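# Move the wooden block from bench onto cart floor

## Task

Lift the wooden block from the bench and lay it flat on the floor of the cart, at the end with the handle, next to the profiles. The drop flap must stay open, and anything already in place must still be in place at the end. Finish with both grippers empty and clear of the cart, the robot upright and untilted, and no part of the robot touching anything.

## Robot and tools

ROBOT. A Rainbow Robotics RB-Y1: a two-wheeled base with two rear casters (it cannot strafe), a folding torso (leg with ankle, knee, hip), a head with head_camera, and two 7-joint arms with parallel grippers, each carrying a wrist camera (left_wrist_camera, right_wrist_camera) in a case that juts sideways and can strike things. The base is 0.58 m wide, extends 0.10 m ahead of the drive axle and 0.57 m behind it, and sweeps a 0.58 m radius when spinning in place. Each arm is rated for 3 kg.

FRAMES. Base frame: origin on the floor between the drive wheels, x forward, y left, z up, metres. chest, left_hand and right_hand are printed in this frame; a hand point sits between the finger pads, 0.03 m in from the tips, fingers along its -z, closing along its x. Odometry frame is the base frame as it was at scene start; base_odometry counts wheel turns only (slip looks like travel), heading in rad, positive left, -3.142 to 3.142.

TOOL move. One action per call. Allowed shapes: base and/or joints (plus optional min_time_s, contact_limits); or target alone or with min_time_s; or contact_limits alone. No action means just a status read with all cameras.
- base: a single velocity command {x_m_s, turn_rad_s, for_s}, not a position. x_m_s is forward speed (m/s, magnitude 0.005 to 0.4, negative reverses, or 0); turn_rad_s is leftward yaw rate (rad/s, magnitude 0.02 to 1.509, or 0); for_s is duration, 0.1 to 5 s. Omitted speeds are 0. Acceleration is 0.4 m/s² (turn 0.5 rad/s²), so coasting to rest can take up to 1 s (turn 3.1 s). Distance is roughly speed times for_s. If |x_m_s| + 0.27·|turn_rad_s| exceeds 0.4 both are scaled down. The base keeps driving into furniture; a stalled wheel switches both wheel motors off for 2 s.
- joints: an object keyed by joint name, each value an absolute angle in rad (grippers: opening in m, 0 to 0.1). Ranges: torso_squat_rad 0..1.2 (larger lowers chest), torso_shift_rad -0.3..0.6 (positive hips forward), torso_pitch_rad -0.2..1.4 (positive bows forward), torso_yaw_rad -1.5..1.5 (positive left; raise both shoulder rolls outward ≥0.2 first). Torso combined limits: squat+shift ≤1.52; squat−shift+pitch ≤1.57; shift+0.5·pitch−0.4·squat ≤0.7; shift+0.3·pitch−0.5·squat ≤0.39. Left arm: shoulder_pitch ±2.356 (negative swings forward/up), shoulder_roll 0..3.141 (positive outward), shoulder_yaw ±2.094, elbow -2.617..0.01 (negative bends), forearm_roll ±3.141, wrist_pitch -1.57..1.919, hand_roll ±2.705. Right arm same except shoulder_roll -3.141..0 (negative outward). head_pan_rad ±0.523 (positive left), head_tilt_rad -0.35..1.57 (positive down).
- target: {side: "left"|"right", x, y, z in m in the base frame (-3..3), quat_wxyz as printed in the hand lines}; an absolute hand pose. It is solved once to joint angles, so the path arcs; split long moves into short hops. Result says reached (within 10 mm and 2°), short (with error), or refused (with reason). Refused while an earlier move runs.
- min_time_s: 0.1 to 8 s, slowest allowed duration floor for arm, head and torso motions.
- contact_limits: {left_gripper_m, right_gripper_m} in mA, 200 to 672.5 (default 672.5), lowering grip force; persists until changed.
- cameras: list from head_camera, left_wrist_camera, right_wrist_camera, all; [] for none. blocking: true (default) waits for rest; false returns in about 0.5 s while motion continues.

OTHER TOOLS. wait {seconds 0..10, cameras}: commands nothing, returns early once running moves rest. stop {cameras}: brakes all your running motions (they report stopped). zoom_image {camera, region [x0,y0,x1,y1] pixels, at most 504×504}: enlarges part of the latest image. read_manual {section "licences"}: licence text only. finished_scene {scene}: ends the current scene irreversibly; the goal must then hold.

RESULTS. move says done or the worst status. Per-joint words: done, off_target (rested away from target, may still push), time_out, contact_stop (torso only), limit_stop_at_<name> (built-in limit or body-collision guard), not_followed (arm-collision check withheld the command), torque_fault, limit_stop_at_motor_heat. A contact_stop or time_out halts the whole torso group or whole arm group. After any unrequested stop or a refusal, later move/wait/finished_scene calls in the same reply are skipped. on_its_own lists things you did not command. lidar_m: 12 distances from base origin, 30° sectors starting straight ahead and going counter-clockwise, seen in a plane 0.23 m up, "-" for nothing. motor_effort: wheel load in %, bracket = peak; at rest under about 30 is normal, higher means pushing on something. Joint and external torques, wrist force/torque (offset, uncalibrated, includes hand weight), motor temperatures are also printed.

GRASPING. To hold something, command an opening at least 0.005 m narrower than it; 'off_target' or 'done' on the gripper are both fine then.

AVOID. Arms striking or squeezing each other (including fingers and camera cases) — a hard press ends the scene; roll shoulders out about 0.5 rad when both reach forward. Torque faults (contact torque at limits: shoulders 65.8, elbow 33.8, wrist joints 23.5 N m) freeze the robot for 10 s. Motors above 65 °C warn, 80 °C brake an arm. Dropping the block from height, releasing it while moving, slamming or shoving furniture, leaning so wheels lift, heavy loads far forward, driving the body into a table edge. The thinking time between replies passes in the scene while the robot holds or continues its last command. A loose object may occasionally get nudged.

Each tool is called after "Call:" as a command line: name --argument value for each argument, lists and objects as JSON in quotes; but a table of rows of numbers goes row by row, as --pt "numbers of a row", without its own name.

## Session

Call:
move --joints '{"head_tilt_rad": 0.7, "head_pan_rad": 0.0}' --cameras '["all"]'

Call:
move --joints '{"head_tilt_rad": 0.7, "head_pan_rad": 0.52}' --cameras '["head_camera"]'

Call:
move --joints '{"head_tilt_rad": 0.7, "head_pan_rad": -0.52}' --cameras '["head_camera"]'

Scene clock: 0.83 s.
Joint torques (N m): left_arm=[-1.43 -0.58 0.85 -0.67 -0.1 -0.67 -0.17] | right_arm=[-3.25 -0.62 -0.85 -1.51 0.01 -0.64 0.04]
External joint torques (N m): left_arm=[-0.05 -0.73 0.84 -0.12 -0.1 -0.24 -0.16] | right_arm=[0.35 0.5 -0.81 0.12 -0.05 -0.04 0.02]
Motor temperatures (°C): left_arm=[31 28 31 36 34 33 37] | right_arm=[34 30 31 30 35 37 34]
Wrist force (N): left_arm=[-0.7 1.0 -7.0] | right_arm=[-2.7 1.0 -4.9]
Wrist torque (N m): left_arm=[-0.24 0.04 0.07] | right_arm=[-0.09 -0.11 -0.08]
Wrist force, peak (N): left_arm=[0.1 1.6 -7.9] | right_arm=[-2.9 0.8 -5.4]
move: done
base_odometry: x=+0.000 y=+0.000 heading=+0.000
lidar_m: 0.74 1.02 1.56 4.57 1.51 1.08 1.03 1.08 1.44 3.61 1.09 0.78
base_status: not commanded
joint_positions: torso_squat_rad=+0.350 torso_shift_rad=+0.000 torso_pitch_rad=+0.000 torso_yaw_rad=+0.000 left_shoulder_pitch_rad=+0.037 left_shoulder_roll_rad=+0.004 left_shoulder_yaw_rad=-0.043 left_elbow_rad=-0.196 left_forearm_roll_rad=-0.014 left_wrist_pitch_rad=+0.002 left_hand_roll_rad=+0.027 left_gripper_m=+0.099 right_shoulder_pitch_rad=-0.040 right_shoulder_roll_rad=-0.021 right_shoulder_yaw_rad=-0.018 right_elbow_rad=-0.235 right_forearm_roll_rad=+0.049 right_wrist_pitch_rad=-0.014 right_hand_roll_rad=+0.035 right_gripper_m=+0.099 head_pan_rad=+0.000 head_tilt_rad=+0.700
joint_status: all done
wheel_motors_off: 0
motor_effort: left_wheel=+0(1) right_wheel=+0(2)
chest: x=-0.2280 y=+0.0001 z=+1.2475 quat_wxyz=(+1.000, +0.000, +0.000, +0.000) (m; base frame)
left_hand: x=-0.1598 y=+0.2200 z=+0.5653 quat_wxyz=(+0.997, +0.000, -0.079, -0.009) (m; base frame)
right_hand: x=-0.0823 y=-0.2360 z=+0.5770 quat_wxyz=(+0.989, -0.016, -0.142, +0.041) (m; base frame)
pictures: head_camera, left_wrist_camera, right_wrist_camera
camera_calibration:
head_camera: T_world_to_cam=[[-0.00129999, -0.999504, -0.0314624, 0.0444858], [-0.599497, 0.0259607, -0.799956, 1.08611], [0.800376, 0.0178217, -0.599233, 0.97739], [0, 0, 0, 1]] pos_world=[-0.131105, -0.00115113, 1.45592]
left_wrist_camera: T_world_to_cam=[[0.988724, 0.00955725, 0.149443, 0.0708295], [-0.0605519, -0.88722, 0.457355, -0.0439141], [0.13696, -0.461247, -0.876637, 0.69141], [0, 0, 0, 1]] pos_world=[-0.167385, 0.279272, 0.615616]
right_wrist_camera: T_world_to_cam=[[-0.945892, -0.11441, -0.303643, 0.0691098], [-0.245093, 0.865166, 0.437513, -0.0414065], [0.212646, 0.488261, -0.846394, 0.69334], [0, 0, 0, 1]] pos_world=[-0.0922137, -0.2948, 0.62594]

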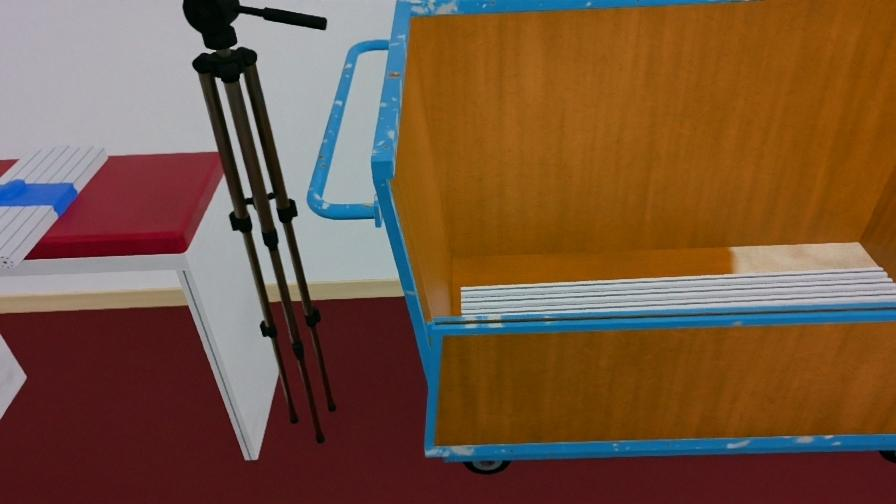

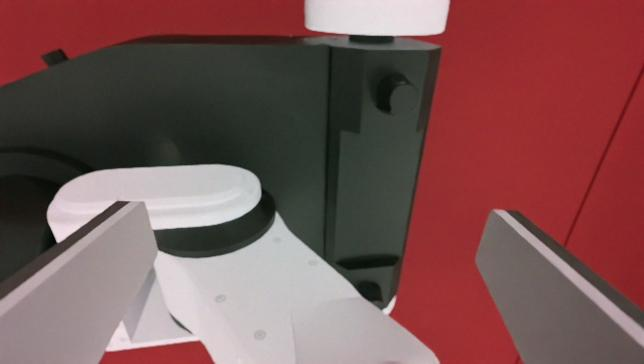

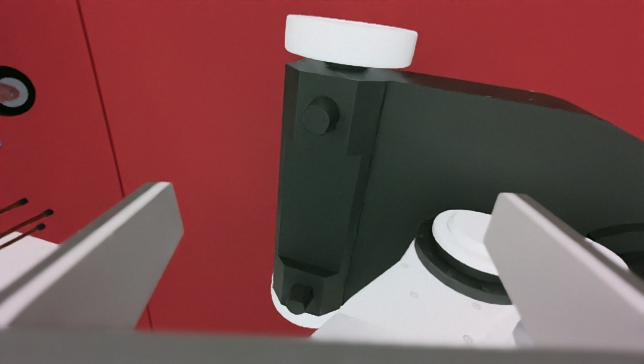

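Scene clock: 1.83 s.
Joint torques (N m): left_arm=[-1.9 -0.48 0.73 -0.58 -0.02 -0.7 -0.03] | right_arm=[-3.3 -0.65 -0.61 -1.35 0.08 -0.53 -0.15]
External joint torques (N m): left_arm=[-0.52 -0.63 0.71 -0.02 -0.02 -0.27 -0.02] | right_arm=[0.3 0.46 -0.56 0.28 0.02 0.06 -0.16]
Wrist force (N): left_arm=[-0.4 1.3 -7.6] | right_arm=[-2.6 0.9 -5.0]
Wrist torque (N m): left_arm=[-0.27 0.14 0.06] | right_arm=[-0.09 -0.10 -0.11]
Wrist force, peak (N): left_arm=[-0.7 1.3 -8.3] | right_arm=[-2.9 1.1 -5.3]
move: done
base_odometry: x=+0.000 y=+0.000 heading=+0.000
lidar_m: 0.74 1.03 1.57 4.56 1.52 1.08 1.03 1.07 1.43 3.61 1.10 0.79
base_status: not commanded
joint_positions: torso_squat_rad=+0.350 torso_shift_rad=+0.000 torso_pitch_rad=+0.000 torso_yaw_rad=+0.000 left_shoulder_pitch_rad=+0.037 left_shoulder_roll_rad=+0.004 left_shoulder_yaw_rad=-0.043 left_elbow_rad=-0.196 left_forearm_roll_rad=-0.014 left_wrist_pitch_rad=+0.002 left_hand_roll_rad=+0.027 left_gripper_m=+0.099 right_shoulder_pitch_rad=-0.040 right_shoulder_roll_rad=-0.021 right_shoulder_yaw_rad=-0.018 right_elbow_rad=-0.235 right_forearm_roll_rad=+0.049 right_wrist_pitch_rad=-0.014 right_hand_roll_rad=+0.035 right_gripper_m=+0.099 head_pan_rad=+0.520 head_tilt_rad=+0.700
joint_status: all done
wheel_motors_off: 0
motor_effort: left_wheel=+0(1) right_wheel=+1(2)
chest: x=-0.2280 y=+0.0001 z=+1.2475 quat_wxyz=(+1.000, +0.000, +0.000, +0.000) (m; base frame)
left_hand: x=-0.1598 y=+0.2200 z=+0.5653 quat_wxyz=(+0.997, +0.000, -0.079, -0.009) (m; base frame)
right_hand: x=-0.0823 y=-0.2360 z=+0.5770 quat_wxyz=(+0.989, -0.016, -0.142, +0.041) (m; base frame)
pictures: head_camera
camera_calibration:
head_camera: T_world_to_cam=[[0.495501, -0.868036, -0.0315014, 0.146866], [-0.53321, -0.275343, -0.799921, 1.09974], [0.685686, 0.413159, -0.599278, 0.953793], [0, 0, 0, 1]] pos_world=[-0.14038, 0.0362237, 1.45592]

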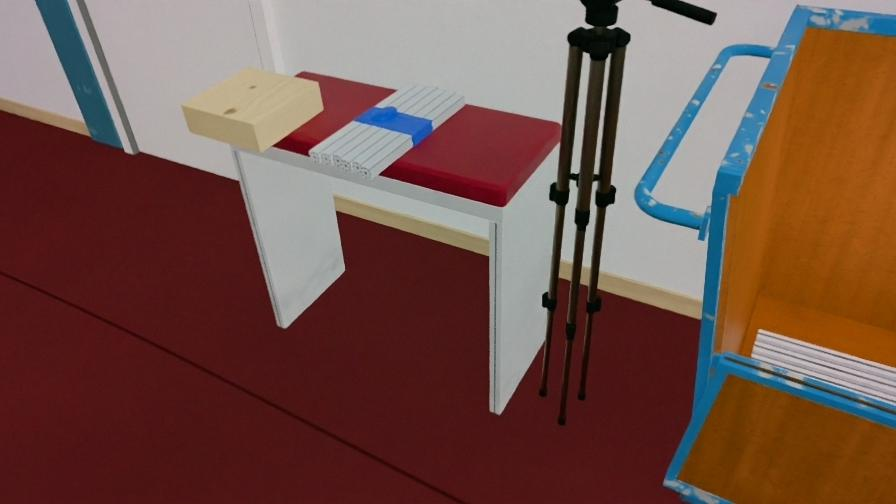

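Scene clock: 3.20 s.
Joint torques (N m): left_arm=[-1.94 -0.64 0.51 -0.52 -0.13 -0.69 -0.1] | right_arm=[-3.53 -0.78 -0.39 -1.36 -0.08 -0.54 0.13]
External joint torques (N m): left_arm=[-0.56 -0.79 0.5 0.04 -0.13 -0.26 -0.09] | right_arm=[0.07 0.33 -0.35 0.28 -0.14 0.05 0.12]
Wrist force (N): left_arm=[0.1 2.2 -7.1] | right_arm=[-2.5 0.7 -5.0]
Wrist torque (N m): left_arm=[-0.41 0.16 0.08] | right_arm=[-0.06 -0.09 -0.11]
Wrist force, peak (N): left_arm=[0.3 1.8 -8.1] | right_arm=[-2.9 1.1 -5.5]
move: done
base_odometry: x=+0.000 y=+0.000 heading=+0.000
lidar_m: 0.74 1.02 1.56 4.57 1.53 1.08 1.02 1.07 1.44 3.63 1.09 0.79
base_status: not commanded
joint_positions: torso_squat_rad=+0.350 torso_shift_rad=+0.000 torso_pitch_rad=+0.000 torso_yaw_rad=+0.000 left_shoulder_pitch_rad=+0.037 left_shoulder_roll_rad=+0.004 left_shoulder_yaw_rad=-0.043 left_elbow_rad=-0.196 left_forearm_roll_rad=-0.014 left_wrist_pitch_rad=+0.002 left_hand_roll_rad=+0.027 left_gripper_m=+0.099 right_shoulder_pitch_rad=-0.040 right_shoulder_roll_rad=-0.021 right_shoulder_yaw_rad=-0.018 right_elbow_rad=-0.235 right_forearm_roll_rad=+0.049 right_wrist_pitch_rad=-0.014 right_hand_roll_rad=+0.035 right_gripper_m=+0.099 head_pan_rad=-0.520 head_tilt_rad=+0.700
joint_status: all done
wheel_motors_off: 0
motor_effort: left_wheel=+0(1) right_wheel=-1(2)
chest: x=-0.2280 y=+0.0001 z=+1.2475 quat_wxyz=(+1.000, +0.000, +0.000, +0.000) (m; base frame)
left_hand: x=-0.1598 y=+0.2200 z=+0.5653 quat_wxyz=(+0.997, +0.000, -0.079, -0.009) (m; base frame)
right_hand: x=-0.0823 y=-0.2360 z=+0.5770 quat_wxyz=(+0.989, -0.016, -0.142, +0.041) (m; base frame)
pictures: head_camera
camera_calibration:
head_camera: T_world_to_cam=[[-0.497734, -0.866759, -0.031459, -0.057845], [-0.507354, 0.320382, -0.799967, 1.10502], [0.703457, -0.38221, -0.599219, 0.957513], [0, 0, 0, 1]] pos_world=[-0.141724, -0.0381954, 1.45592]

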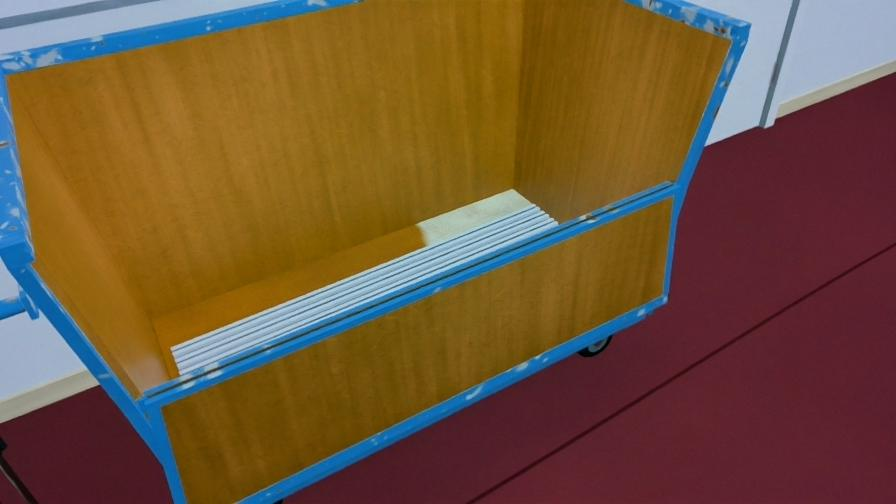

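Call:
move --base '{"turn_rad_s": 0.8, "for_s": 1.84}' --joints '{"torso_squat_rad": 0.145, "torso_pitch_rad": 0.55, "head_tilt_rad": 0.55, "head_pan_rad": 0.0, "left_shoulder_pitch_rad": -1.622, "left_shoulder_roll_rad": 0.949, "left_shoulder_yaw_rad": -1.459, "left_elbow_rad": -1.474, "left_forearm_roll_rad": 1.360, "left_wrist_pitch_rad": 1.120, "left_hand_roll_rad": 1.015, "right_shoulder_pitch_rad": -1.621, "right_shoulder_roll_rad": -0.950, "right_shoulder_yaw_rad": 1.459, "right_elbow_rad": -1.474, "right_forearm_roll_rad": -1.359, "right_wrist_pitch_rad": 1.119, "right_hand_roll_rad": -1.015}' --min_time_s 3

Call:
move --base '{"x_m_s": 0.4, "for_s": 3.08}'

Call:
move --base '{"turn_rad_s": -0.8, "for_s": 1.84}' --cameras '["head_camera"]'

Scene clock: 36.50 s.
Joint torques (N m): left_arm=[-18.51 5.84 9.58 -1.77 -0.17 -0.41 0.08] | right_arm=[-20.83 -9.68 -7.21 -1.43 0.15 -0.18 -0.01]
External joint torques (N m): left_arm=[0.7 -2.21 0.49 -0.64 -0.2 -0.36 0.08] | right_arm=[-1.74 -1.39 1.44 -0.49 -0.05 -0.17 -0.01]
Wrist force (N): left_arm=[0.2 1.1 -7.3] | right_arm=[-0.8 1.0 -5.3]
Wrist torque (N m): left_arm=[-0.26 0.09 0.04] | right_arm=[-0.09 0.01 0.02]
Wrist force, peak (N): left_arm=[0.9 1.7 -8.5] | right_arm=[-3.9 1.3 -4.8]
move: done
base_odometry: x=+0.000 y=+0.000 heading=+1.466
lidar_m: 4.10 1.68 1.11 1.02 1.04 1.31 2.76 1.28 0.83 0.76 1.05 1.56
base_status: done (sent for 1.83 of 1.83 s)
joint_positions: torso_squat_rad=+0.145 torso_shift_rad=+0.000 torso_pitch_rad=+0.550 torso_yaw_rad=+0.000 left_shoulder_pitch_rad=-1.622 left_shoulder_roll_rad=+0.949 left_shoulder_yaw_rad=-1.459 left_elbow_rad=-1.474 left_forearm_roll_rad=+1.360 left_wrist_pitch_rad=+1.120 left_hand_roll_rad=+1.015 left_gripper_m=+0.099 right_shoulder_pitch_rad=-1.621 right_shoulder_roll_rad=-0.950 right_shoulder_yaw_rad=+1.459 right_elbow_rad=-1.474 right_forearm_roll_rad=-1.359 right_wrist_pitch_rad=+1.119 right_hand_roll_rad=-1.015 right_gripper_m=+0.099 head_pan_rad=+0.000 head_tilt_rad=+0.550
joint_status: all done
wheel_motors_off: 0
motor_effort: left_wheel=-1(33) right_wheel=+16(55)
chest: x=-0.0663 y=+0.0001 z=+1.2370 quat_wxyz=(+0.962, +0.000, +0.271, +0.000) (m; base frame)
left_hand: x=+0.3601 y=+0.1597 z=+0.8798 quat_wxyz=(+1.000, +0.000, +0.002, +0.000) (m; base frame)
right_hand: x=+0.3599 y=-0.1600 z=+0.8794 quat_wxyz=(+1.000, +0.000, +0.001, +0.000) (m; base frame)
pictures: none

Scene clock: 40.97 s.
Joint torques (N m): left_arm=[-17.7 6.45 9.67 -1.5 -0.02 -0.37 0.26] | right_arm=[-20.19 -9.21 -7.49 -1.06 0.05 -0.06 0.02]
External joint torques (N m): left_arm=[1.51 -1.59 0.58 -0.36 -0.05 -0.32 0.26] | right_arm=[-1.1 -0.91 1.16 -0.11 -0.15 -0.05 0.02]
Wrist force (N): left_arm=[0.6 1.7 -8.0] | right_arm=[-0.7 0.7 -5.1]
Wrist torque (N m): left_arm=[-0.35 0.17 0.02] | right_arm=[-0.03 0.02 -0.02]
Wrist force, peak (N): left_arm=[1.2 1.9 -8.5] | right_arm=[-1.3 0.7 -5.9]
move: done
base_odometry: x=+0.128 y=+1.220 heading=+1.467
lidar_m: 3.69 1.96 1.27 1.18 1.19 1.50 3.19 1.29 1.02 0.78 1.39 1.74
base_status: done (sent for 3.07 of 3.07 s)
joint_positions: torso_squat_rad=+0.145 torso_shift_rad=+0.000 torso_pitch_rad=+0.550 torso_yaw_rad=+0.000 left_shoulder_pitch_rad=-1.622 left_shoulder_roll_rad=+0.949 left_shoulder_yaw_rad=-1.459 left_elbow_rad=-1.474 left_forearm_roll_rad=+1.360 left_wrist_pitch_rad=+1.120 left_hand_roll_rad=+1.015 left_gripper_m=+0.099 right_shoulder_pitch_rad=-1.621 right_shoulder_roll_rad=-0.950 right_shoulder_yaw_rad=+1.459 right_elbow_rad=-1.474 right_forearm_roll_rad=-1.359 right_wrist_pitch_rad=+1.119 right_hand_roll_rad=-1.015 right_gripper_m=+0.099 head_pan_rad=+0.000 head_tilt_rad=+0.550
joint_status: not commanded
wheel_motors_off: 0
motor_effort: left_wheel=+14(36) right_wheel=-12(45)
chest: x=-0.0663 y=+0.0001 z=+1.2369 quat_wxyz=(+0.962, +0.000, +0.272, +0.000) (m; base frame)
left_hand: x=+0.3600 y=+0.1596 z=+0.8798 quat_wxyz=(+1.000, +0.000, +0.002, +0.000) (m; base frame)
right_hand: x=+0.3599 y=-0.1600 z=+0.8794 quat_wxyz=(+1.000, +0.000, +0.001, +0.000) (m; base frame)
pictures: none

Scene clock: 44.77 s.
Joint torques (N m): left_arm=[-17.78 6.46 9.56 -1.21 0 -0.45 0.04] | right_arm=[-20.12 -9.57 -7.68 -0.98 0.05 0.04 0.09]
External joint torques (N m): left_arm=[1.43 -1.58 0.47 -0.07 -0.04 -0.39 0.04] | right_arm=[-1.04 -1.26 0.98 -0.04 -0.15 0.04 0.09]
Wrist force (N): left_arm=[0.3 0.1 -7.0] | right_arm=[-0.9 1.3 -5.0]
Wrist torque (N m): left_arm=[-0.11 0.12 0.01] | right_arm=[-0.13 -0.03 -0.02]
Wrist force, peak (N): left_arm=[1.3 0.9 -8.2] | right_arm=[-0.9 1.0 -5.7]
move: done
base_odometry: x=+0.128 y=+1.220 heading=+0.001
lidar_m: 0.75 1.42 1.89 4.38 1.74 1.23 1.18 1.23 1.64 4.18 1.27 1.00
base_status: done (sent for 1.83 of 1.83 s)
joint_positions: torso_squat_rad=+0.145 torso_shift_rad=+0.000 torso_pitch_rad=+0.550 torso_yaw_rad=+0.000 left_shoulder_pitch_rad=-1.622 left_shoulder_roll_rad=+0.949 left_shoulder_yaw_rad=-1.459 left_elbow_rad=-1.474 left_forearm_roll_rad=+1.360 left_wrist_pitch_rad=+1.120 left_hand_roll_rad=+1.015 left_gripper_m=+0.099 right_shoulder_pitch_rad=-1.621 right_shoulder_roll_rad=-0.950 right_shoulder_yaw_rad=+1.459 right_elbow_rad=-1.474 right_forearm_roll_rad=-1.359 right_wrist_pitch_rad=+1.119 right_hand_roll_rad=-1.015 right_gripper_m=+0.099 head_pan_rad=+0.000 head_tilt_rad=+0.550
joint_status: not commanded
wheel_motors_off: 0
motor_effort: left_wheel=+18(36) right_wheel=-2(42)
chest: x=-0.0663 y=+0.0001 z=+1.2369 quat_wxyz=(+0.962, +0.000, +0.272, +0.000) (m; base frame)
left_hand: x=+0.3600 y=+0.1597 z=+0.8798 quat_wxyz=(+1.000, +0.000, +0.002, +0.000) (m; base frame)
right_hand: x=+0.3599 y=-0.1600 z=+0.8794 quat_wxyz=(+1.000, +0.000, +0.001, +0.000) (m; base frame)
pictures: head_camera
camera_calibration:
head_camera: T_world_to_cam=[[-0.0135407, -0.999502, -0.0285197, 0.0397024], [-0.863728, 0.026062, -0.503285, 0.803473], [0.503777, 0.0178184, -0.86365, 1.12206], [0, 0, 0, 1]] pos_world=[0.129253, -0.00125082, 1.37457]

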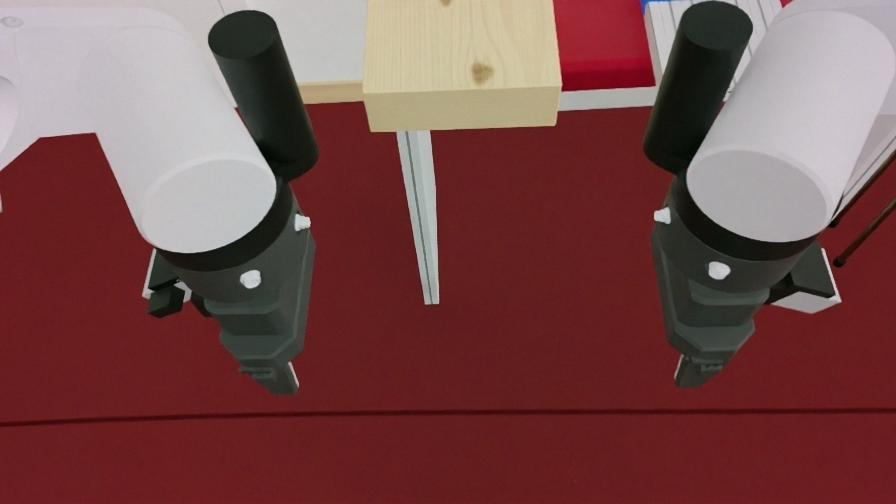

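Call:
move --base '{"x_m_s": 0.3, "for_s": 1.5}' --cameras '["head_camera", "left_wrist_camera", "right_wrist_camera"]'

Scene clock: 48.63 s.
Joint torques (N m): left_arm=[-17.81 6.51 9.88 -1.13 0.05 -0.4 0.09] | right_arm=[-19.86 -8.93 -7.77 -0.95 0.17 0.02 -0.07]
External joint torques (N m): left_arm=[1.4 -1.54 0.79 0.01 0.01 -0.35 0.09] | right_arm=[-0.78 -0.63 0.88 -0.01 -0.03 0.03 -0.07]
Wrist force (N): left_arm=[1.0 1.7 -7.6] | right_arm=[-1.1 0.8 -4.9]
Wrist torque (N m): left_arm=[-0.35 0.18 0.01] | right_arm=[-0.07 -0.03 0.00]
Wrist force, peak (N): left_arm=[1.5 1.8 -8.3] | right_arm=[-1.5 0.7 -5.8]
move: done
base_odometry: x=+0.578 y=+1.220 heading=+0.001
lidar_m: 0.31 0.31 1.27 3.28 2.41 1.71 1.62 1.70 2.27 1.18 0.71 0.87
base_status: done (sent for 1.5 of 1.5 s)
joint_positions: torso_squat_rad=+0.145 torso_shift_rad=+0.000 torso_pitch_rad=+0.550 torso_yaw_rad=+0.000 left_shoulder_pitch_rad=-1.622 left_shoulder_roll_rad=+0.949 left_shoulder_yaw_rad=-1.459 left_elbow_rad=-1.474 left_forearm_roll_rad=+1.360 left_wrist_pitch_rad=+1.120 left_hand_roll_rad=+1.015 left_gripper_m=+0.099 right_shoulder_pitch_rad=-1.621 right_shoulder_roll_rad=-0.950 right_shoulder_yaw_rad=+1.459 right_elbow_rad=-1.474 right_forearm_roll_rad=-1.359 right_wrist_pitch_rad=+1.119 right_hand_roll_rad=-1.015 right_gripper_m=+0.099 head_pan_rad=+0.000 head_tilt_rad=+0.550
joint_status: not commanded
wheel_motors_off: 0
motor_effort: left_wheel=-3(45) right_wheel=+4(36)
chest: x=-0.0662 y=+0.0001 z=+1.2369 quat_wxyz=(+0.962, +0.000, +0.272, +0.000) (m; base frame)
left_hand: x=+0.3600 y=+0.1597 z=+0.8798 quat_wxyz=(+1.000, +0.000, +0.002, +0.000) (m; base frame)
right_hand: x=+0.3599 y=-0.1600 z=+0.8794 quat_wxyz=(+1.000, +0.000, +0.001, +0.000) (m; base frame)
pictures: head_camera, left_wrist_camera, right_wrist_camera
camera_calibration:
head_camera: T_world_to_cam=[[-0.0135407, -0.999502, -0.0285197, 0.0397037], [-0.863728, 0.026062, -0.503285, 0.803559], [0.503777, 0.0178184, -0.86365, 1.12201], [0, 0, 0, 1]] pos_world=[0.129353, -0.00125082, 1.37457]
left_wrist_camera: T_world_to_cam=[[0.999583, 0.0262639, -0.0120263, -0.35402], [0.0288532, -0.887812, 0.459302, -0.2437], [0.00138602, -0.459457, -0.888199, 0.926792], [0, 0, 0, 1]] pos_world=[0.359619, 0.218759, 0.93085]
right_wrist_camera: T_world_to_cam=[[-0.9993, -0.0291932, -0.0233785, 0.374365], [-0.0370164, 0.861355, 0.506653, -0.267341], [0.00534638, 0.507164, -0.861833, 0.909265], [0, 0, 0, 1]] pos_world=[0.359346, -0.219942, 0.927836]

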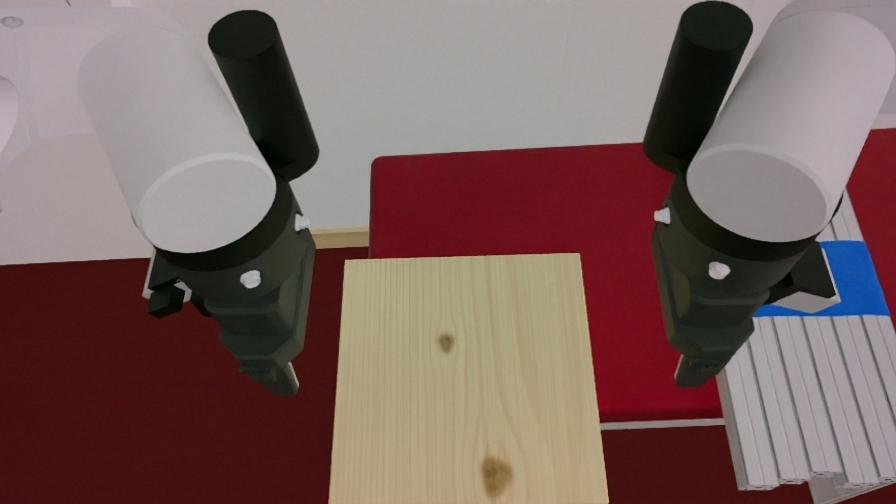

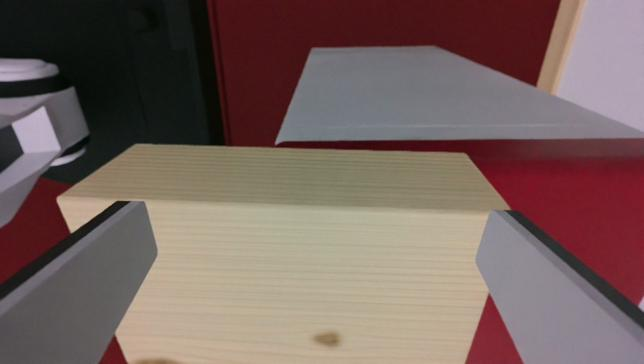

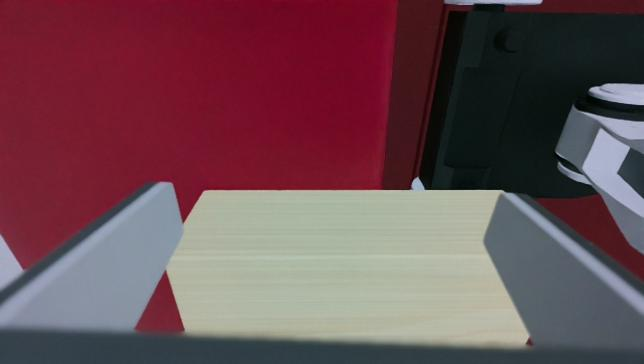

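Call:
zoom_image --camera "left_wrist_camera" --region '[50, 120, 530, 230]'

Call:
zoom_image --camera "right_wrist_camera" --region '[150, 170, 540, 290]'

Call:
move --base '{"x_m_s": -0.05, "for_s": 0.4}'

Scaled by 1.050 from the camera's 644x364 image, which has a finer 1265x715 frame.

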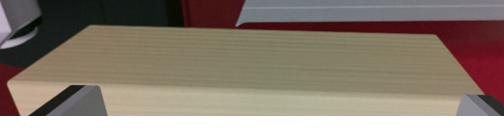

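Scaled by 1.292 from the camera's 644x364 image, which has a finer 1265x715 frame.

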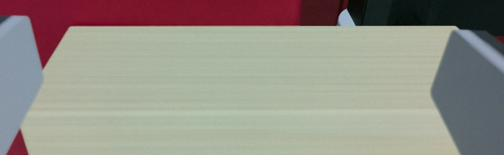

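Scene clock: 52.73 s.
Joint torques (N m): left_arm=[-17.73 6.49 9.75 -1.12 -0.07 -0.28 0.07] | right_arm=[-20.32 -9.21 -7.69 -0.99 0.11 -0.05 0]
External joint torques (N m): left_arm=[1.48 -1.56 0.66 0.02 -0.11 -0.22 0.07] | right_arm=[-1.24 -0.91 0.96 -0.05 -0.09 -0.05 0]
Wrist force (N): left_arm=[0.9 1.4 -8.0] | right_arm=[-1.1 0.4 -5.0]
Wrist torque (N m): left_arm=[-0.31 0.20 -0.01] | right_arm=[-0.03 -0.04 -0.02]
Wrist force, peak (N): left_arm=[0.7 1.4 -8.5] | right_arm=[-1.6 0.6 -5.8]
move: done
base_odometry: x=+0.558 y=+1.220 heading=+0.001
lidar_m: 0.34 0.34 1.30 3.35 2.38 1.69 1.61 1.68 2.25 1.18 0.72 0.88
base_status: done (sent for 0.4 of 0.4 s)
joint_positions: torso_squat_rad=+0.145 torso_shift_rad=+0.000 torso_pitch_rad=+0.550 torso_yaw_rad=+0.000 left_shoulder_pitch_rad=-1.622 left_shoulder_roll_rad=+0.949 left_shoulder_yaw_rad=-1.459 left_elbow_rad=-1.474 left_forearm_roll_rad=+1.360 left_wrist_pitch_rad=+1.120 left_hand_roll_rad=+1.015 left_gripper_m=+0.099 right_shoulder_pitch_rad=-1.621 right_shoulder_roll_rad=-0.950 right_shoulder_yaw_rad=+1.459 right_elbow_rad=-1.474 right_forearm_roll_rad=-1.359 right_wrist_pitch_rad=+1.119 right_hand_roll_rad=-1.015 right_gripper_m=+0.099 head_pan_rad=+0.000 head_tilt_rad=+0.550
joint_status: not commanded
wheel_motors_off: 0
motor_effort: left_wheel=-2(22) right_wheel=+2(21)
chest: x=-0.0663 y=+0.0001 z=+1.2370 quat_wxyz=(+0.962, +0.000, +0.272, +0.000) (m; base frame)
left_hand: x=+0.3600 y=+0.1597 z=+0.8798 quat_wxyz=(+1.000, +0.000, +0.002, +0.000) (m; base frame)
right_hand: x=+0.3599 y=-0.1600 z=+0.8794 quat_wxyz=(+1.000, +0.000, +0.001, +0.000) (m; base frame)
pictures: none

Call:
move --target '{"side": "left", "x": 0.36, "y": 0.172, "z": 0.773, "quat_wxyz": [0.99998, 0, 0, 0.00675]}'

Call:
move --target '{"side": "right", "x": 0.356, "y": -0.128, "z": 0.773, "quat_wxyz": [0.99987, 0, 0, 0.01625]}' --cameras '["all"]'

Call:
move --target '{"side": "right", "x": 0.356, "y": -0.103, "z": 0.773, "quat_wxyz": [0.99987, 0, 0, 0.01625]}' --min_time_s 1.5

Call:
move --target '{"side": "left", "x": 0.36, "y": 0.146, "z": 0.773, "quat_wxyz": [0.99998, 0, 0, 0.00675]}' --min_time_s 2

Scene clock: 57.73 s.
Joint torques (N m): left_arm=[-18.68 6.86 7.27 -0.22 -0.26 -0.2 0.03] | right_arm=[-20.01 -9.02 -7.75 -0.88 0.31 -0.03 -0.1]
External joint torques (N m): left_arm=[0.35 -0.86 0.48 0.64 -0.28 -0.14 0.03] | right_arm=[-0.93 -0.72 0.9 0.06 0.12 -0.03 -0.1]
Wrist force (N): left_arm=[0.6 1.6 -8.3] | right_arm=[-0.7 1.0 -5.5]
Wrist torque (N m): left_arm=[-0.36 0.13 0.13] | right_arm=[-0.07 0.01 -0.02]
Wrist force, peak (N): left_arm=[0.2 0.5 -8.5] | right_arm=[-0.8 0.9 -5.7]
move: done
base_odometry: x=+0.558 y=+1.220 heading=+0.001
lidar_m: 0.33 0.34 1.29 3.35 2.38 1.71 1.61 1.69 2.25 1.18 0.73 0.88
base_status: not commanded
joint_positions: torso_squat_rad=+0.145 torso_shift_rad=+0.000 torso_pitch_rad=+0.550 torso_yaw_rad=+0.000 left_shoulder_pitch_rad=-1.460 left_shoulder_roll_rad=+0.724 left_shoulder_yaw_rad=-1.499 left_elbow_rad=-1.058 left_forearm_roll_rad=+1.337 left_wrist_pitch_rad=+0.916 left_hand_roll_rad=+0.839 left_gripper_m=+0.099 right_shoulder_pitch_rad=-1.621 right_shoulder_roll_rad=-0.950 right_shoulder_yaw_rad=+1.459 right_elbow_rad=-1.474 right_forearm_roll_rad=-1.359 right_wrist_pitch_rad=+1.119 right_hand_roll_rad=-1.015 right_gripper_m=+0.099 head_pan_rad=+0.000 head_tilt_rad=+0.550
joint_status: all done
wheel_motors_off: 0
motor_effort: left_wheel=-1(2) right_wheel=+3(4)
chest: x=-0.0663 y=+0.0001 z=+1.2370 quat_wxyz=(+0.962, +0.000, +0.272, +0.000) (m; base frame)
left_hand: x=+0.3599 y=+0.1718 z=+0.7730 quat_wxyz=(+1.000, +0.000, +0.000, +0.007) (m; base frame)
left_hand_status: reached (checked arc, planned for 0.7 s): 0 mm and 0.1 deg off.
right_hand: x=+0.3599 y=-0.1600 z=+0.8794 quat_wxyz=(+1.000, +0.000, +0.001, +0.000) (m; base frame)
pictures: none

Scene clock: 58.93 s.
Joint torques (N m): left_arm=[-17.72 6.75 7.68 -0.45 -0.15 -0.28 0.11] | right_arm=[-20.62 -6.84 -5.79 -0.25 0.15 0.2 -0.11]
External joint torques (N m): left_arm=[1.32 -0.97 0.9 0.41 -0.17 -0.22 0.11] | right_arm=[-1.27 -0.18 0.56 0.69 -0.03 0.22 -0.11]
Wrist force (N): left_arm=[1.3 0.8 -7.6] | right_arm=[-1.4 0.9 -5.0]
Wrist torque (N m): left_arm=[-0.24 0.20 0.14] | right_arm=[-0.05 -0.03 -0.17]
Wrist force, peak (N): left_arm=[0.7 1.2 -8.7] | right_arm=[-1.6 0.8 -6.8]
move: done
base_odometry: x=+0.558 y=+1.220 heading=+0.001
lidar_m: 0.34 0.33 1.29 3.34 2.36 1.70 1.61 1.67 2.23 1.17 0.72 0.89
base_status: not commanded
joint_positions: torso_squat_rad=+0.145 torso_shift_rad=+0.000 torso_pitch_rad=+0.550 torso_yaw_rad=+0.000 left_shoulder_pitch_rad=-1.461 left_shoulder_roll_rad=+0.724 left_shoulder_yaw_rad=-1.499 left_elbow_rad=-1.058 left_forearm_roll_rad=+1.337 left_wrist_pitch_rad=+0.916 left_hand_roll_rad=+0.839 left_gripper_m=+0.099 right_shoulder_pitch_rad=-1.488 right_shoulder_roll_rad=-0.625 right_shoulder_yaw_rad=+1.502 right_elbow_rad=-1.030 right_forearm_roll_rad=-1.301 right_wrist_pitch_rad=+0.948 right_hand_roll_rad=-0.875 right_gripper_m=+0.099 head_pan_rad=+0.000 head_tilt_rad=+0.550
joint_status: all done
wheel_motors_off: 0
motor_effort: left_wheel=-1(2) right_wheel=+2(4)
chest: x=-0.0663 y=+0.0001 z=+1.2370 quat_wxyz=(+0.962, +0.000, +0.272, +0.000) (m; base frame)
left_hand: x=+0.3600 y=+0.1719 z=+0.7731 quat_wxyz=(+1.000, +0.000, -0.001, +0.007) (m; base frame)
right_hand: x=+0.3557 y=-0.1278 z=+0.7730 quat_wxyz=(+1.000, +0.000, -0.001, +0.016) (m; base frame)
right_hand_status: reached (checked arc, planned for 0.8 s): 0 mm and 0.1 deg off.
pictures: head_camera, left_wrist_camera, right_wrist_camera
camera_calibration:
head_camera: T_world_to_cam=[[-0.0135383, -0.999502, -0.028519, 0.0397011], [-0.863684, 0.0260611, -0.50336, 0.803571], [0.503852, 0.0178167, -0.863606, 1.12199], [0, 0, 0, 1]] pos_world=[0.129253, -0.00125082, 1.37457]
left_wrist_camera: T_world_to_cam=[[0.999146, 0.0405952, -0.00763997, -0.361312], [0.0395644, -0.887299, 0.459495, -0.187958], [0.0118744, -0.459405, -0.888147, 0.833804], [0, 0, 0, 1]] pos_world=[0.35854, 0.230946, 0.824146]
right_wrist_camera: T_world_to_cam=[[-0.99774, -0.0612987, -0.0275297, 0.367097], [-0.0667854, 0.859321, 0.507057, -0.231347], [-0.00742501, 0.507749, -0.861473, 0.805608], [0, 0, 0, 1]] pos_world=[0.356799, -0.187743, 0.821422]

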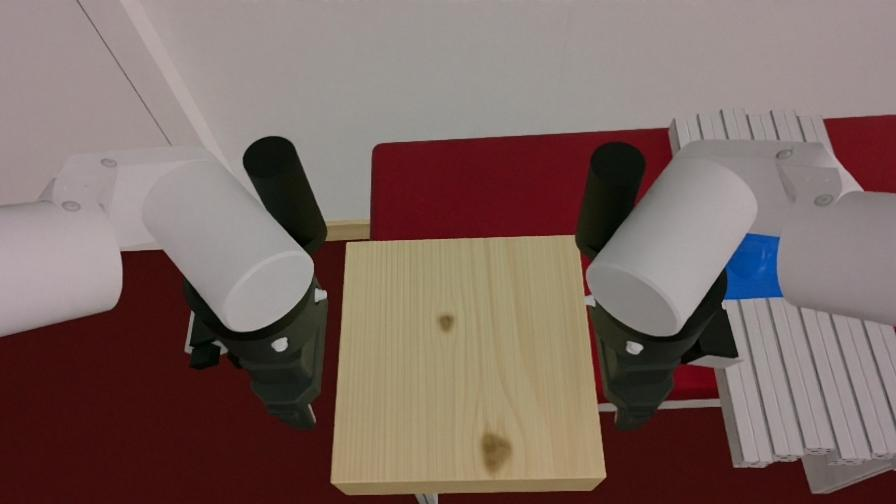

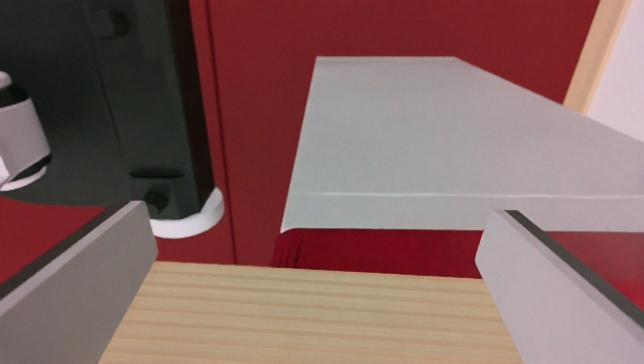

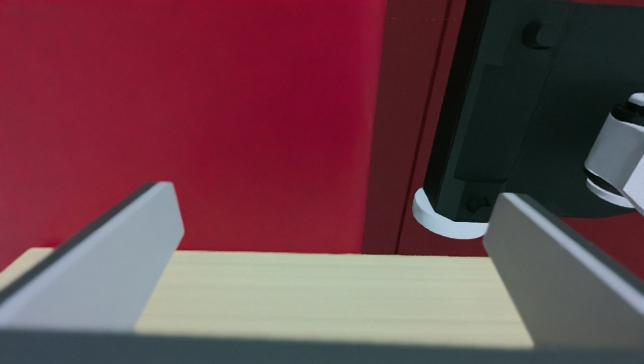

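Scene clock: 60.77 s.
Joint torques (N m): left_arm=[-17.99 6.27 7.44 -0.6 -0.11 -0.27 -0.08] | right_arm=[-23.23 1.59 -9.01 -2.88 -0.59 -1.45 -0.42]
External joint torques (N m): left_arm=[1.04 -1.45 0.65 0.26 -0.13 -0.2 -0.08] | right_arm=[-3.53 7.51 -2.87 -1.91 -0.78 -1.44 -0.42]
Wrist force (N): left_arm=[0.2 1.0 -7.5] | right_arm=[-2.6 -7.7 -2.7]
Wrist torque (N m): left_arm=[-0.23 0.07 0.15] | right_arm=[0.19 -0.03 0.12]
Wrist force, peak (N): left_arm=[1.2 1.8 -8.5] | right_arm=[-2.9 -9.7 -0.9]
move: done
base_odometry: x=+0.558 y=+1.220 heading=+0.001
lidar_m: 0.34 0.34 1.30 3.35 2.38 1.68 1.62 1.69 2.23 1.18 0.72 0.89
base_status: not commanded
joint_positions: torso_squat_rad=+0.145 torso_shift_rad=+0.000 torso_pitch_rad=+0.550 torso_yaw_rad=+0.000 left_shoulder_pitch_rad=-1.461 left_shoulder_roll_rad=+0.724 left_shoulder_yaw_rad=-1.499 left_elbow_rad=-1.058 left_forearm_roll_rad=+1.337 left_wrist_pitch_rad=+0.916 left_hand_roll_rad=+0.839 left_gripper_m=+0.099 right_shoulder_pitch_rad=-1.506 right_shoulder_roll_rad=-0.555 right_shoulder_yaw_rad=+1.501 right_elbow_rad=-0.973 right_forearm_roll_rad=-1.299 right_wrist_pitch_rad=+0.966 right_hand_roll_rad=-0.891 right_gripper_m=+0.099 head_pan_rad=+0.000 head_tilt_rad=+0.550
joint_status: all done
wheel_motors_off: 0
motor_effort: left_wheel=-1(3) right_wheel=+2(4)
chest: x=-0.0663 y=+0.0001 z=+1.2370 quat_wxyz=(+0.962, +0.000, +0.272, +0.000) (m; base frame)
left_hand: x=+0.3600 y=+0.1718 z=+0.7731 quat_wxyz=(+1.000, +0.000, -0.001, +0.007) (m; base frame)
right_hand: x=+0.3560 y=-0.1047 z=+0.7727 quat_wxyz=(+1.000, -0.001, +0.000, +0.015) (m; base frame)
right_hand_status: reached (checked arc, planned for 1.5 s): 2 mm and 0.2 deg off.
pictures: none

Scene clock: 63.10 s.
Joint torques (N m): left_arm=[-23.38 -13.7 12.4 -11.13 2.47 -4.96 -1.53] | right_arm=[-25.65 5.55 -9.55 -8.26 -0.83 -3.77 0.85]
External joint torques (N m): left_arm=[-3.98 -20.73 5.72 -10.21 2.45 -4.91 -1.53] | right_arm=[-5.95 11.5 -3.41 -7.3 -1.03 -3.76 0.85]
Wrist force (N): left_arm=[1.5 31.8 -2.4] | right_arm=[-2.8 -21.3 -7.8]
Wrist torque (N m): left_arm=[-0.98 -0.04 1.78] | right_arm=[0.52 0.21 -1.17]
Wrist force, peak (N): left_arm=[2.4 33.0 -0.2] | right_arm=[-3.7 -21.5 -7.8]
move: done
base_odometry: x=+0.558 y=+1.220 heading=+0.001
lidar_m: 0.33 0.34 1.30 3.35 2.39 1.69 1.60 1.69 2.24 1.17 0.71 0.87
base_status: not commanded
joint_positions: torso_squat_rad=+0.145 torso_shift_rad=+0.000 torso_pitch_rad=+0.550 torso_yaw_rad=+0.000 left_shoulder_pitch_rad=-1.480 left_shoulder_roll_rad=+0.665 left_shoulder_yaw_rad=-1.503 left_elbow_rad=-1.023 left_forearm_roll_rad=+1.325 left_wrist_pitch_rad=+0.937 left_hand_roll_rad=+0.875 left_gripper_m=+0.099 right_shoulder_pitch_rad=-1.506 right_shoulder_roll_rad=-0.556 right_shoulder_yaw_rad=+1.501 right_elbow_rad=-0.972 right_forearm_roll_rad=-1.299 right_wrist_pitch_rad=+0.967 right_hand_roll_rad=-0.892 right_gripper_m=+0.099 head_pan_rad=+0.000 head_tilt_rad=+0.550
joint_status: all done
wheel_motors_off: 0
motor_effort: left_wheel=-2(2) right_wheel=+3(4)
chest: x=-0.0663 y=+0.0001 z=+1.2370 quat_wxyz=(+0.962, +0.000, +0.272, +0.000) (m; base frame)
left_hand: x=+0.3608 y=+0.1507 z=+0.7728 quat_wxyz=(+1.000, +0.003, +0.000, +0.010) (m; base frame)
left_hand_status: reached (checked arc, planned for 2.0 s): 5 mm and 0.5 deg off.
right_hand: x=+0.3562 y=-0.1059 z=+0.7725 quat_wxyz=(+1.000, -0.002, +0.000, +0.014) (m; base frame)
pictures: none

Call:
move --target '{"side": "right", "x": 0.356, "y": -0.097, "z": 0.773, "quat_wxyz": [0.9999, 0, 0, 0.01375]}' --min_time_s 1.2

Call:
move --target '{"side": "left", "x": 0.36, "y": 0.141, "z": 0.773, "quat_wxyz": [0.99996, 0, 0, 0.00875]}' --min_time_s 1.2

Scene clock: 66.90 s.
Joint torques (N m): left_arm=[-22.5 -14.91 13.67 -13.36 4.44 -5.13 -1] | right_arm=[-32.84 19.41 -15.32 -11.09 -3.92 -8.44 -2.01]
External joint torques (N m): left_arm=[-3.08 -21.95 6.99 -12.43 4.42 -5.07 -1] | right_arm=[-13.1 25.24 -9.26 -10.15 -4.12 -8.44 -2.01]
Wrist force (N): left_arm=[8.2 36.0 -5.6] | right_arm=[-13.2 -43.8 1.5]
Wrist torque (N m): left_arm=[-0.98 0.24 0.71] | right_arm=[1.14 -0.37 1.88]
Wrist force, peak (N): left_arm=[8.4 36.9 -6.3] | right_arm=[-13.2 -44.1 1.1]
move: done
base_odometry: x=+0.558 y=+1.220 heading=+0.001
lidar_m: 0.34 0.33 1.28 3.34 2.37 1.69 1.61 1.67 2.23 1.18 0.72 0.87
base_status: not commanded
joint_positions: torso_squat_rad=+0.145 torso_shift_rad=+0.000 torso_pitch_rad=+0.550 torso_yaw_rad=+0.000 left_shoulder_pitch_rad=-1.480 left_shoulder_roll_rad=+0.665 left_shoulder_yaw_rad=-1.503 left_elbow_rad=-1.022 left_forearm_roll_rad=+1.324 left_wrist_pitch_rad=+0.937 left_hand_roll_rad=+0.875 left_gripper_m=+0.099 right_shoulder_pitch_rad=-1.508 right_shoulder_roll_rad=-0.542 right_shoulder_yaw_rad=+1.502 right_elbow_rad=-0.957 right_forearm_roll_rad=-1.298 right_wrist_pitch_rad=+0.972 right_hand_roll_rad=-0.899 right_gripper_m=+0.099 head_pan_rad=+0.000 head_tilt_rad=+0.550
joint_status: all done
wheel_motors_off: 0
motor_effort: left_wheel=-2(2) right_wheel=+0(3)
chest: x=-0.0664 y=+0.0001 z=+1.2370 quat_wxyz=(+0.962, +0.000, +0.271, +0.000) (m; base frame)
left_hand: x=+0.3610 y=+0.1510 z=+0.7728 quat_wxyz=(+1.000, +0.004, -0.001, +0.010) (m; base frame)
right_hand: x=+0.3561 y=-0.1034 z=+0.7719 quat_wxyz=(+1.000, -0.005, +0.001, +0.011) (m; base frame)
right_hand_status: reached (checked arc, planned for 1.2 s): 7 mm and 0.6 deg off.
pictures: none

Scene clock: 68.43 s.
Joint torques (N m): left_arm=[-26.35 -24.76 20.02 -16.25 7.4 -9.47 2.19] | right_arm=[-32.68 19.1 -16.95 -13.1 -5.66 -9.32 -2.72]
External joint torques (N m): left_arm=[-6.88 -31.7 13.38 -15.34 7.39 -9.42 2.19] | right_arm=[-12.93 24.93 -10.9 -12.16 -5.86 -9.33 -2.72]
Wrist force (N): left_arm=[1.2 55.8 0.9] | right_arm=[-9.0 -50.0 -1.9]
Wrist torque (N m): left_arm=[-1.36 -0.03 -1.82] | right_arm=[1.19 -0.08 2.79]
Wrist force, peak (N): left_arm=[1.5 57.0 0.4] | right_arm=[-9.0 -50.0 -1.9]
move: done
base_odometry: x=+0.558 y=+1.220 heading=+0.001
lidar_m: 0.34 0.34 1.29 3.35 2.37 1.70 1.61 1.68 2.23 1.18 0.71 0.88
base_status: not commanded
joint_positions: torso_squat_rad=+0.145 torso_shift_rad=+0.000 torso_pitch_rad=+0.550 torso_yaw_rad=+0.000 left_shoulder_pitch_rad=-1.483 left_shoulder_roll_rad=+0.655 left_shoulder_yaw_rad=-1.504 left_elbow_rad=-1.014 left_forearm_roll_rad=+1.322 left_wrist_pitch_rad=+0.942 left_hand_roll_rad=+0.884 left_gripper_m=+0.099 right_shoulder_pitch_rad=-1.508 right_shoulder_roll_rad=-0.542 right_shoulder_yaw_rad=+1.502 right_elbow_rad=-0.957 right_forearm_roll_rad=-1.298 right_wrist_pitch_rad=+0.972 right_hand_roll_rad=-0.899 right_gripper_m=+0.099 head_pan_rad=+0.000 head_tilt_rad=+0.550
joint_status: all done
wheel_motors_off: 0
motor_effort: left_wheel=-2(2) right_wheel=+1(4)
chest: x=-0.0665 y=+0.0001 z=+1.2370 quat_wxyz=(+0.962, +0.000, +0.271, +0.000) (m; base frame)
left_hand: x=+0.3609 y=+0.1487 z=+0.7725 quat_wxyz=(+1.000, +0.006, +0.000, +0.012) (m; base frame)
left_hand_status: reached (checked arc, planned for 1.2 s): 8 mm and 0.8 deg off.
right_hand: x=+0.3562 y=-0.1037 z=+0.7719 quat_wxyz=(+1.000, -0.005, +0.000, +0.011) (m; base frame)
pictures: none

Call:
move --target '{"side": "right", "x": 0.356, "y": -0.0965, "z": 0.773, "quat_wxyz": [0.99986, 0, 0, 0.0168]}' --min_time_s 1

Scene clock: 71.17 s.
Joint torques (N m): left_arm=[-26.2 -24.38 19.89 -16.14 6.84 -9.33 0.92] | right_arm=[-32.8 23.16 -18.59 -13.81 -4.93 -8.86 -1.04]
External joint torques (N m): left_arm=[-6.74 -31.32 13.25 -15.22 6.83 -9.28 0.92] | right_arm=[-13.03 28.99 -12.56 -12.89 -5.13 -8.86 -1.04]
Wrist force (N): left_arm=[-0.6 54.8 0.0] | right_arm=[-9.4 -47.8 -0.4]
Wrist torque (N m): left_arm=[-1.37 -0.12 -0.60] | right_arm=[1.27 0.11 0.98]
Wrist force, peak (N): left_arm=[1.0 57.0 0.7] | right_arm=[-9.0 -50.1 -1.7]
move: done
base_odometry: x=+0.558 y=+1.220 heading=+0.001
lidar_m: 0.33 0.33 1.29 3.36 2.38 1.68 1.61 1.68 2.24 1.18 0.72 0.89
base_status: not commanded
joint_positions: torso_squat_rad=+0.145 torso_shift_rad=+0.000 torso_pitch_rad=+0.550 torso_yaw_rad=+0.000 left_shoulder_pitch_rad=-1.483 left_shoulder_roll_rad=+0.655 left_shoulder_yaw_rad=-1.504 left_elbow_rad=-1.014 left_forearm_roll_rad=+1.322 left_wrist_pitch_rad=+0.942 left_hand_roll_rad=+0.884 left_gripper_m=+0.099 right_shoulder_pitch_rad=-1.508 right_shoulder_roll_rad=-0.540 right_shoulder_yaw_rad=+1.502 right_elbow_rad=-0.952 right_forearm_roll_rad=-1.299 right_wrist_pitch_rad=+0.972 right_hand_roll_rad=-0.892 right_gripper_m=+0.099 head_pan_rad=+0.000 head_tilt_rad=+0.550
joint_status: all done
wheel_motors_off: 0
motor_effort: left_wheel=-1(2) right_wheel=+2(4)
chest: x=-0.0665 y=+0.0001 z=+1.2370 quat_wxyz=(+0.962, +0.000, +0.271, +0.000) (m; base frame)
left_hand: x=+0.3608 y=+0.1486 z=+0.7726 quat_wxyz=(+1.000, +0.006, +0.000, +0.012) (m; base frame)
right_hand: x=+0.3565 y=-0.1037 z=+0.7717 quat_wxyz=(+1.000, -0.006, +0.000, +0.014) (m; base frame)
right_hand_status: reached (checked arc, planned for 1.0 s): 7 mm and 0.7 deg off.
pictures: none

Call:
move --joints '{"torso_pitch_rad": 0.47, "torso_squat_rad": 0.08}' --min_time_s 2 --cameras '["head_camera", "left_wrist_camera"]'

Scene clock: 74.17 s.
Joint torques (N m): left_arm=[-29.52 -21.49 21 -16.8 6.48 -8.45 0.73] | right_arm=[-36.49 21.6 -18.49 -14.54 -5.2 -9.02 -1.23]
External joint torques (N m): left_arm=[-8.9 -28.85 13.97 -16.31 6.56 -8.3 0.74] | right_arm=[-15.62 27.99 -12.13 -14.04 -5.5 -8.93 -1.23]
Wrist force (N): left_arm=[6.1 50.0 -18.7] | right_arm=[-7.8 -46.8 -18.5]
Wrist torque (N m): left_arm=[-1.03 0.34 -0.35] | right_arm=[0.88 -0.20 1.33]
Wrist force, peak (N): left_arm=[-0.1 55.6 0.6] | right_arm=[-8.4 -47.4 -18.6]
move: done
base_odometry: x=+0.558 y=+1.220 heading=+0.001
lidar_m: 0.34 0.33 1.29 3.35 2.38 1.69 1.60 1.67 2.24 1.18 0.72 0.87
base_status: not commanded
joint_positions: torso_squat_rad=+0.080 torso_shift_rad=+0.000 torso_pitch_rad=+0.471 torso_yaw_rad=+0.000 left_shoulder_pitch_rad=-1.482 left_shoulder_roll_rad=+0.654 left_shoulder_yaw_rad=-1.505 left_elbow_rad=-1.013 left_forearm_roll_rad=+1.322 left_wrist_pitch_rad=+0.941 left_hand_roll_rad=+0.884 left_gripper_m=+0.099 right_shoulder_pitch_rad=-1.508 right_shoulder_roll_rad=-0.539 right_shoulder_yaw_rad=+1.502 right_elbow_rad=-0.952 right_forearm_roll_rad=-1.299 right_wrist_pitch_rad=+0.972 right_hand_roll_rad=-0.892 right_gripper_m=+0.099 head_pan_rad=+0.000 head_tilt_rad=+0.550
joint_status: all done
wheel_motors_off: 0
motor_effort: left_wheel=-1(2) right_wheel=+3(4)
chest: x=-0.0874 y=+0.0001 z=+1.2540 quat_wxyz=(+0.972, +0.000, +0.233, +0.000) (m; base frame)
left_hand: x=+0.3748 y=+0.1485 z=+0.8242 quat_wxyz=(+0.999, +0.005, -0.039, +0.012) (m; base frame)
right_hand: x=+0.3707 y=-0.1039 z=+0.8230 quat_wxyz=(+0.999, -0.006, -0.039, +0.013) (m; base frame)
pictures: head_camera, left_wrist_camera
camera_calibration:
head_camera: T_world_to_cam=[[-0.0111594, -0.999504, -0.0294446, 0.0412475], [-0.821238, 0.0259607, -0.569994, 0.881248], [0.570476, 0.0178203, -0.821121, 1.09989], [0, 0, 0, 1]] pos_world=[0.0967122, -0.00125113, 1.40667]
left_wrist_camera: T_world_to_cam=[[0.99622, 0.0510145, 0.0703099, -0.439438], [0.0138357, -0.892242, 0.451345, -0.215684], [0.0857586, -0.448666, -0.889575, 0.840202], [0, 0, 0, 1]] pos_world=[0.368707, 0.206945, 0.875668]

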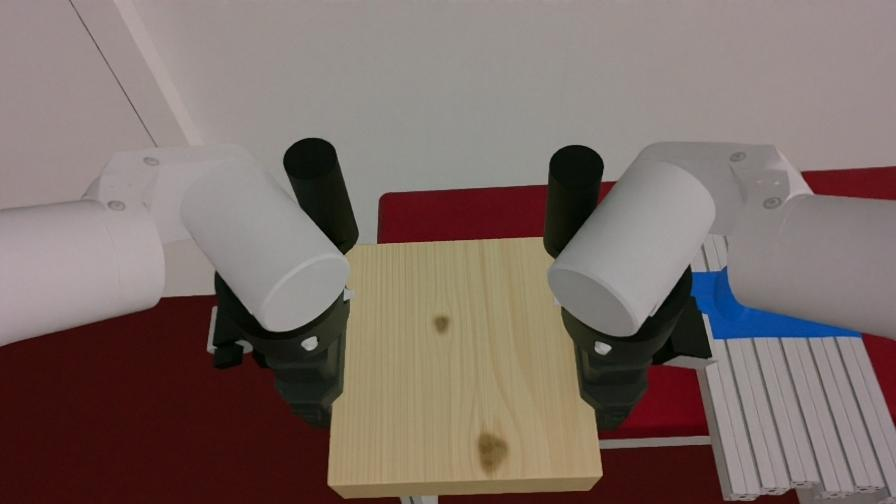

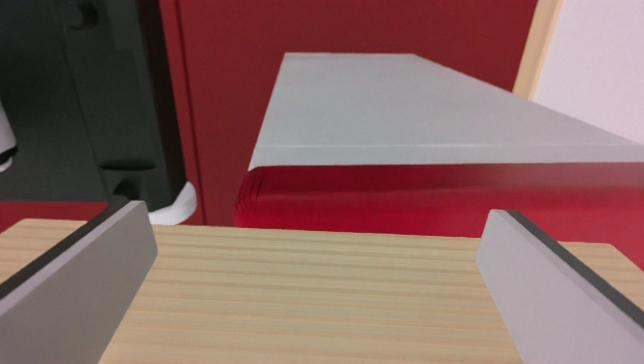

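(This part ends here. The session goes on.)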